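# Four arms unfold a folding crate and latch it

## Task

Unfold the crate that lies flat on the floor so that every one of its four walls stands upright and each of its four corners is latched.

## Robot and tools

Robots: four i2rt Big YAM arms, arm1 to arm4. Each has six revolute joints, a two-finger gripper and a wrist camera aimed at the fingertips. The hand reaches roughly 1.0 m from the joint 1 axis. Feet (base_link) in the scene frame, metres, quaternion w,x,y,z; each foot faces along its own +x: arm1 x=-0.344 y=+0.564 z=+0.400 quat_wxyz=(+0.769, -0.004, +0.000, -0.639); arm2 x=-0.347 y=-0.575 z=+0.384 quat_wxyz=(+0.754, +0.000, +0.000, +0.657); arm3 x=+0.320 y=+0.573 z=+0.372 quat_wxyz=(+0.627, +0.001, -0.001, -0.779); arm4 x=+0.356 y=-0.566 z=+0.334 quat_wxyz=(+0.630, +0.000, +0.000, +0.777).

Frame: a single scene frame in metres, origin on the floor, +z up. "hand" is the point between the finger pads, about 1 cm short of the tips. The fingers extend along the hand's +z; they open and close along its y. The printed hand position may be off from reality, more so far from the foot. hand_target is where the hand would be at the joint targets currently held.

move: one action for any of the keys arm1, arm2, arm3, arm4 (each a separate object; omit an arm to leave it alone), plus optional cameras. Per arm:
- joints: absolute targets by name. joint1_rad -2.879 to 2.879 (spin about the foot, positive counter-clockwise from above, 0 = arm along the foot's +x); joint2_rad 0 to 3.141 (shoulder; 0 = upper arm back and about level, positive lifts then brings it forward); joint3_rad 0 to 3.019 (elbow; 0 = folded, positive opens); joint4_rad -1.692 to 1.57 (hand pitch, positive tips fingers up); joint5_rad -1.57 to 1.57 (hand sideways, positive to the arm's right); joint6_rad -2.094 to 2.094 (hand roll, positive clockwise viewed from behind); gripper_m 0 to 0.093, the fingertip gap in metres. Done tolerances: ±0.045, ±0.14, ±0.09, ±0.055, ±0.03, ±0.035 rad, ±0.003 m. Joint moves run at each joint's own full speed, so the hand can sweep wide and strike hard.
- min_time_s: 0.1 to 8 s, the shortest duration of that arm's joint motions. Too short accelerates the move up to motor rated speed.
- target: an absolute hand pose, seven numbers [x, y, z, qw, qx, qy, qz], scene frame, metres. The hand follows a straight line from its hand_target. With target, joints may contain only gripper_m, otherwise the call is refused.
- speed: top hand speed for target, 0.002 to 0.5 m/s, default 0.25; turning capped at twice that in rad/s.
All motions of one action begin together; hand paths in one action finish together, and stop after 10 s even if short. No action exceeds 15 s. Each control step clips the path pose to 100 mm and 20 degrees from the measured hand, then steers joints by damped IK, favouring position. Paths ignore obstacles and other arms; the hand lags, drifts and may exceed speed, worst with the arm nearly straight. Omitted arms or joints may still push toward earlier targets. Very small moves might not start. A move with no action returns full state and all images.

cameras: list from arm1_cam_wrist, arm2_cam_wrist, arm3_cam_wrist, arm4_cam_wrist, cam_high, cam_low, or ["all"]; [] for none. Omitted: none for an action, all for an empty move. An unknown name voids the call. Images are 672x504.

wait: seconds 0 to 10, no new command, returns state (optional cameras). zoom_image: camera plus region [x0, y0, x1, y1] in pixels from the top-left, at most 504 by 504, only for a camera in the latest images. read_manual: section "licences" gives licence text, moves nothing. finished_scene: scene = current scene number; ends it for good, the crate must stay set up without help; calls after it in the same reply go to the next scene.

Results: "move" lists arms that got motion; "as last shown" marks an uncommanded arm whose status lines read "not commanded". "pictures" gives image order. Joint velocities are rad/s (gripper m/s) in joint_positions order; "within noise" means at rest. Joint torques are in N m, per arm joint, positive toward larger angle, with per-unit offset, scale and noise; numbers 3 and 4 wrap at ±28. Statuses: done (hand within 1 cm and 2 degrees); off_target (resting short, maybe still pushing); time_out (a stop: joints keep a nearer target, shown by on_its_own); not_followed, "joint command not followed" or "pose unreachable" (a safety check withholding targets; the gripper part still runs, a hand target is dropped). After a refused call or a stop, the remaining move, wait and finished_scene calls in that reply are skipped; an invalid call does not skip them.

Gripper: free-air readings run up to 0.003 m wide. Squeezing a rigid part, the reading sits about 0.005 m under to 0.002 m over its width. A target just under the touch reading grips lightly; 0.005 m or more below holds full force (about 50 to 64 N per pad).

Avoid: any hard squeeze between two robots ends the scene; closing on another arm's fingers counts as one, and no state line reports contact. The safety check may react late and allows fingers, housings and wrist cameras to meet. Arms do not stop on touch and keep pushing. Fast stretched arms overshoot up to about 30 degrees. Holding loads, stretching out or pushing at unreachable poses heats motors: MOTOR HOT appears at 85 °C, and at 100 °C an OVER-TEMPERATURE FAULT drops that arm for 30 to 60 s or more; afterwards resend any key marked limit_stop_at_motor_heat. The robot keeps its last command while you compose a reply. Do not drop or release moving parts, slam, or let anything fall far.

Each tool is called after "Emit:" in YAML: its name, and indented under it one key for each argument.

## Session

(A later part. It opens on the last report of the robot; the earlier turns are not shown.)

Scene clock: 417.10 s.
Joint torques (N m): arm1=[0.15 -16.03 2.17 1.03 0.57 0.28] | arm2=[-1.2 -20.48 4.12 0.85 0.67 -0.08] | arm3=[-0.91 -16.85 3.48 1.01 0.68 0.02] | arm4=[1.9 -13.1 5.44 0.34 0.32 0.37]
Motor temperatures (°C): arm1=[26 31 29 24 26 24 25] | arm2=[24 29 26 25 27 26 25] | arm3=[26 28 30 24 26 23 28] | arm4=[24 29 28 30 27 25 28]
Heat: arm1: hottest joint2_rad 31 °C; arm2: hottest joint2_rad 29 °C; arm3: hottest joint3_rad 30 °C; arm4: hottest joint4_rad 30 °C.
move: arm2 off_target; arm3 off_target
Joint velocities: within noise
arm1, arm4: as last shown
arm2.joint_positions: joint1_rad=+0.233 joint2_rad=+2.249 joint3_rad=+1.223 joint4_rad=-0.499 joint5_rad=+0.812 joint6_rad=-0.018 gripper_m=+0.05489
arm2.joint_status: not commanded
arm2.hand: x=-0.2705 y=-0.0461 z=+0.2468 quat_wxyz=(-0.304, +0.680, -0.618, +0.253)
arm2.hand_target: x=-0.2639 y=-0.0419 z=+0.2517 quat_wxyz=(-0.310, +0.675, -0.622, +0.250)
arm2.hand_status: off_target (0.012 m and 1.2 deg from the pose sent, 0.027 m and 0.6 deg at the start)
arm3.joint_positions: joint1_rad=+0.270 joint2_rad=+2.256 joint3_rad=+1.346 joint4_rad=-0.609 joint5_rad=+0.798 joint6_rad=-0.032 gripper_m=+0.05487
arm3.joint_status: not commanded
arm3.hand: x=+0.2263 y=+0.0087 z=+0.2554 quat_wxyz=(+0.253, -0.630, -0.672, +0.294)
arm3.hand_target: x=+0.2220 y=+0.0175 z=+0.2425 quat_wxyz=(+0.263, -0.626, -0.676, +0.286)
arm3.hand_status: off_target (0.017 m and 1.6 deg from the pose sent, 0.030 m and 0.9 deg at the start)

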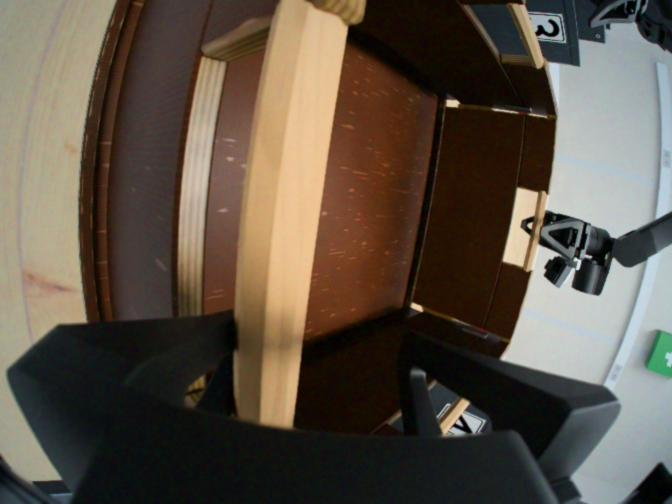

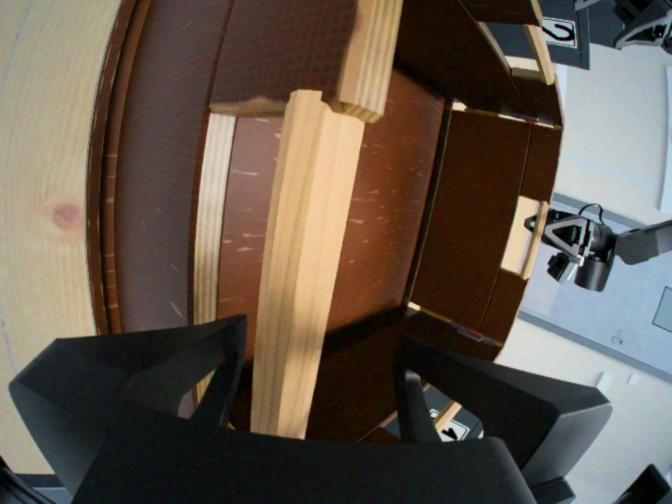

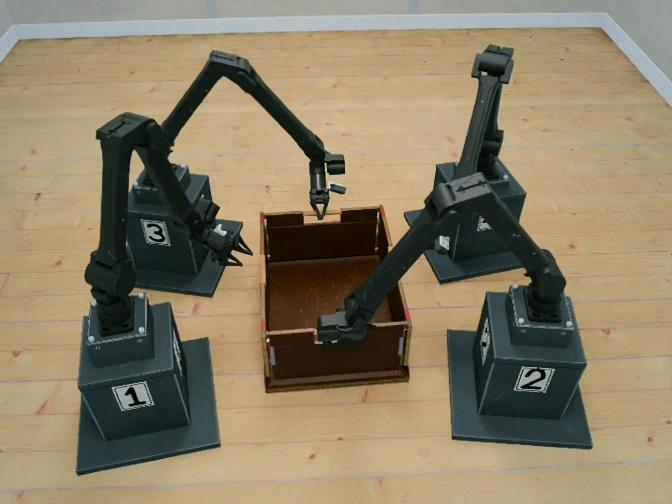

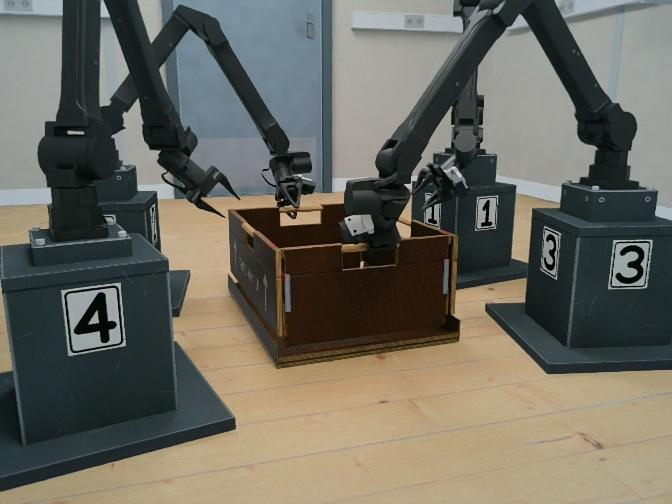

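Emit:
move:
  arm3: {"target": [0.245, 0.0172, 0.242, 0.263, -0.626, -0.676, 0.286], "speed": 0.1}
  arm2: {"target": [-0.282, -0.042, 0.252, -0.310, 0.673, -0.623, 0.251], "speed": 0.1}

Emit:
move:
  arm3: {"target": [0.297, 0.017, 0.333, 0.263, -0.626, -0.676, 0.286], "speed": 0.15}
  arm2: {"target": [-0.339, -0.05, 0.322, -0.310, 0.673, -0.623, 0.251], "speed": 0.15}
  cameras: ["cam_high", "cam_low"]

Scene clock: 420.17 s.
Joint torques (N m): arm1=[0.44 -15.68 2.1 1.11 0.62 0.27] | arm2=[1.26 -19.96 5.31 -0.01 0.7 0.11] | arm3=[-0.32 -16.26 4.6 0.14 0.7 0.24] | arm4=[1.9 -13.1 5.44 0.34 0.32 0.37]
Motor temperatures (°C): arm1=[26 30 29 24 26 24 25] | arm2=[24 29 26 25 27 26 25] | arm3=[26 28 30 24 26 23 28] | arm4=[24 29 28 30 27 25 27]
Heat: arm1: hottest joint2_rad 30 °C; arm2: hottest joint2_rad 29 °C; arm3: hottest joint3_rad 30 °C; arm4: hottest joint4_rad 30 °C.
move: arm2 off_target; arm3 off_target
Joint velocities: within noise
arm1, arm4: as last shown
arm2.joint_positions: joint1_rad=+0.244 joint2_rad=+2.249 joint3_rad=+1.223 joint4_rad=-0.531 joint5_rad=+0.815 joint6_rad=+0.022 gripper_m=+0.05489
arm2.joint_status: not commanded
arm2.hand: x=-0.2752 y=-0.0515 z=+0.2470 quat_wxyz=(-0.302, +0.674, -0.623, +0.257)
arm2.hand_target: x=-0.2799 y=-0.0426 z=+0.2521 quat_wxyz=(-0.309, +0.672, -0.624, +0.252)
arm2.hand_status: off_target (0.013 m and 1.2 deg from the pose sent, 0.013 m and 1.2 deg at the start)
arm3.joint_positions: joint1_rad=+0.304 joint2_rad=+2.256 joint3_rad=+1.346 joint4_rad=-0.638 joint5_rad=+0.798 joint6_rad=+0.004 gripper_m=+0.05487
arm3.joint_status: not commanded
arm3.hand: x=+0.2449 y=+0.0115 z=+0.2552 quat_wxyz=(+0.253, -0.627, -0.676, +0.293)
arm3.hand_target: x=+0.2477 y=+0.0171 z=+0.2425 quat_wxyz=(+0.262, -0.624, -0.678, +0.287)
arm3.hand_status: off_target (0.014 m and 1.5 deg from the pose sent, 0.025 m and 1.6 deg at the start)
pictures: none

Scene clock: 421.67 s.
Joint torques (N m): arm1=[0.62 -15.38 2.04 1.07 0.65 0.28] | arm2=[-0.09 -21.13 6.5 -0.23 0.59 0.12] | arm3=[-0.67 -18.2 7.42 -0.25 0.54 0.22] | arm4=[1.9 -13.1 5.42 0.34 0.32 0.37]
Motor temperatures (°C): arm1=[26 30 29 24 26 24 25] | arm2=[24 29 26 25 27 26 25] | arm3=[26 28 30 24 26 23 28] | arm4=[24 29 28 30 27 25 27]
Heat: arm1: hottest joint2_rad 30 °C; arm2: hottest joint2_rad 29 °C; arm3: hottest joint3_rad 30 °C; arm4: hottest joint4_rad 30 °C.
move: arm2 off_target; arm3 off_target
Joint velocities: within noise
arm1, arm4: as last shown
arm2.joint_positions: joint1_rad=+0.365 joint2_rad=+2.140 joint3_rad=+1.234 joint4_rad=-0.798 joint5_rad=+0.815 joint6_rad=+0.183 gripper_m=+0.05489
arm2.joint_status: not commanded
arm2.hand: x=-0.3345 y=-0.0662 z=+0.3047 quat_wxyz=(-0.298, +0.681, -0.613, +0.268)
arm2.hand_target: x=-0.3376 y=-0.0498 z=+0.3224 quat_wxyz=(-0.310, +0.672, -0.624, +0.251)
arm2.hand_status: off_target (0.024 m and 2.8 deg from the pose sent, 0.099 m and 1.2 deg at the start)
arm3.joint_positions: joint1_rad=+0.388 joint2_rad=+2.137 joint3_rad=+1.360 joint4_rad=-0.925 joint5_rad=+0.798 joint6_rad=+0.141 gripper_m=+0.05487
arm3.joint_status: not commanded
arm3.hand: x=+0.2882 y=+0.0309 z=+0.3232 quat_wxyz=(+0.276, -0.622, -0.679, +0.277)
arm3.hand_target: x=+0.2932 y=+0.0170 z=+0.3333 quat_wxyz=(+0.264, -0.628, -0.674, +0.286)
arm3.hand_status: off_target (0.019 m and 1.9 deg from the pose sent, 0.094 m and 1.5 deg at the start)

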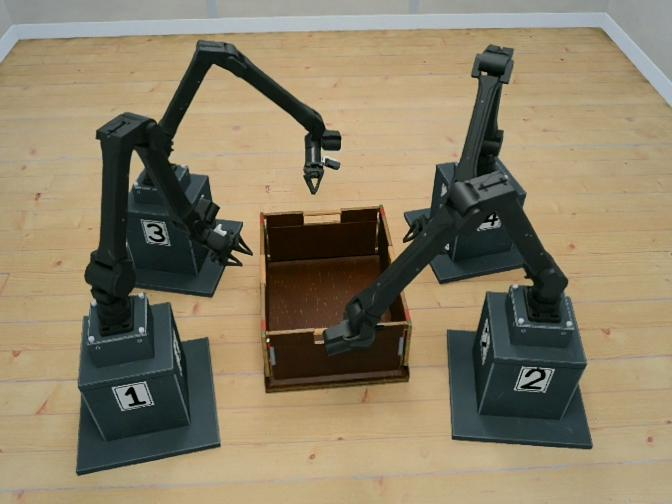

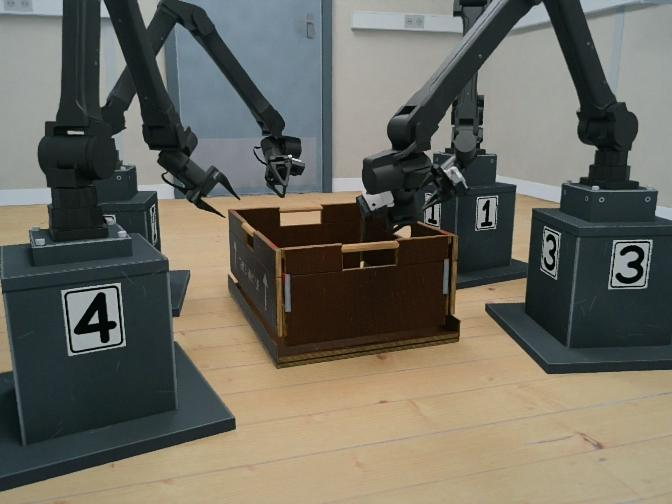

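Emit:
zoom_image:
  camera: "cam_low"
  region: [220, 190, 480, 370]

Emit:
zoom_image:
  camera: "cam_high"
  region: [240, 180, 430, 400]

Scaled by 1.938 from the camera's image (finer frame: 960x720).

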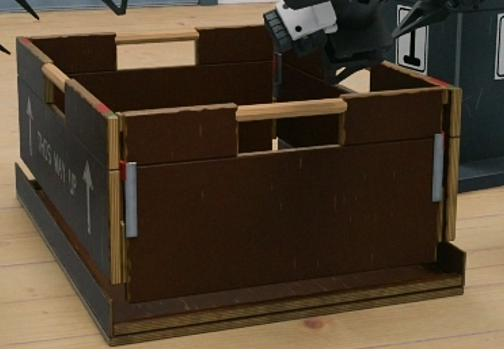

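Scaled by 2.291 from the camera's image (finer frame: 960x720).

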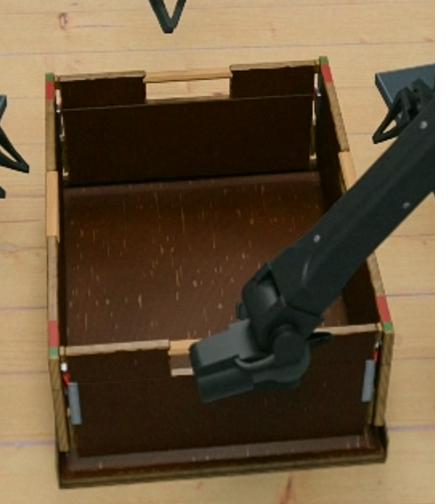

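Emit:
finished_scene:
  scene: 1

The scene is finished: the task was done.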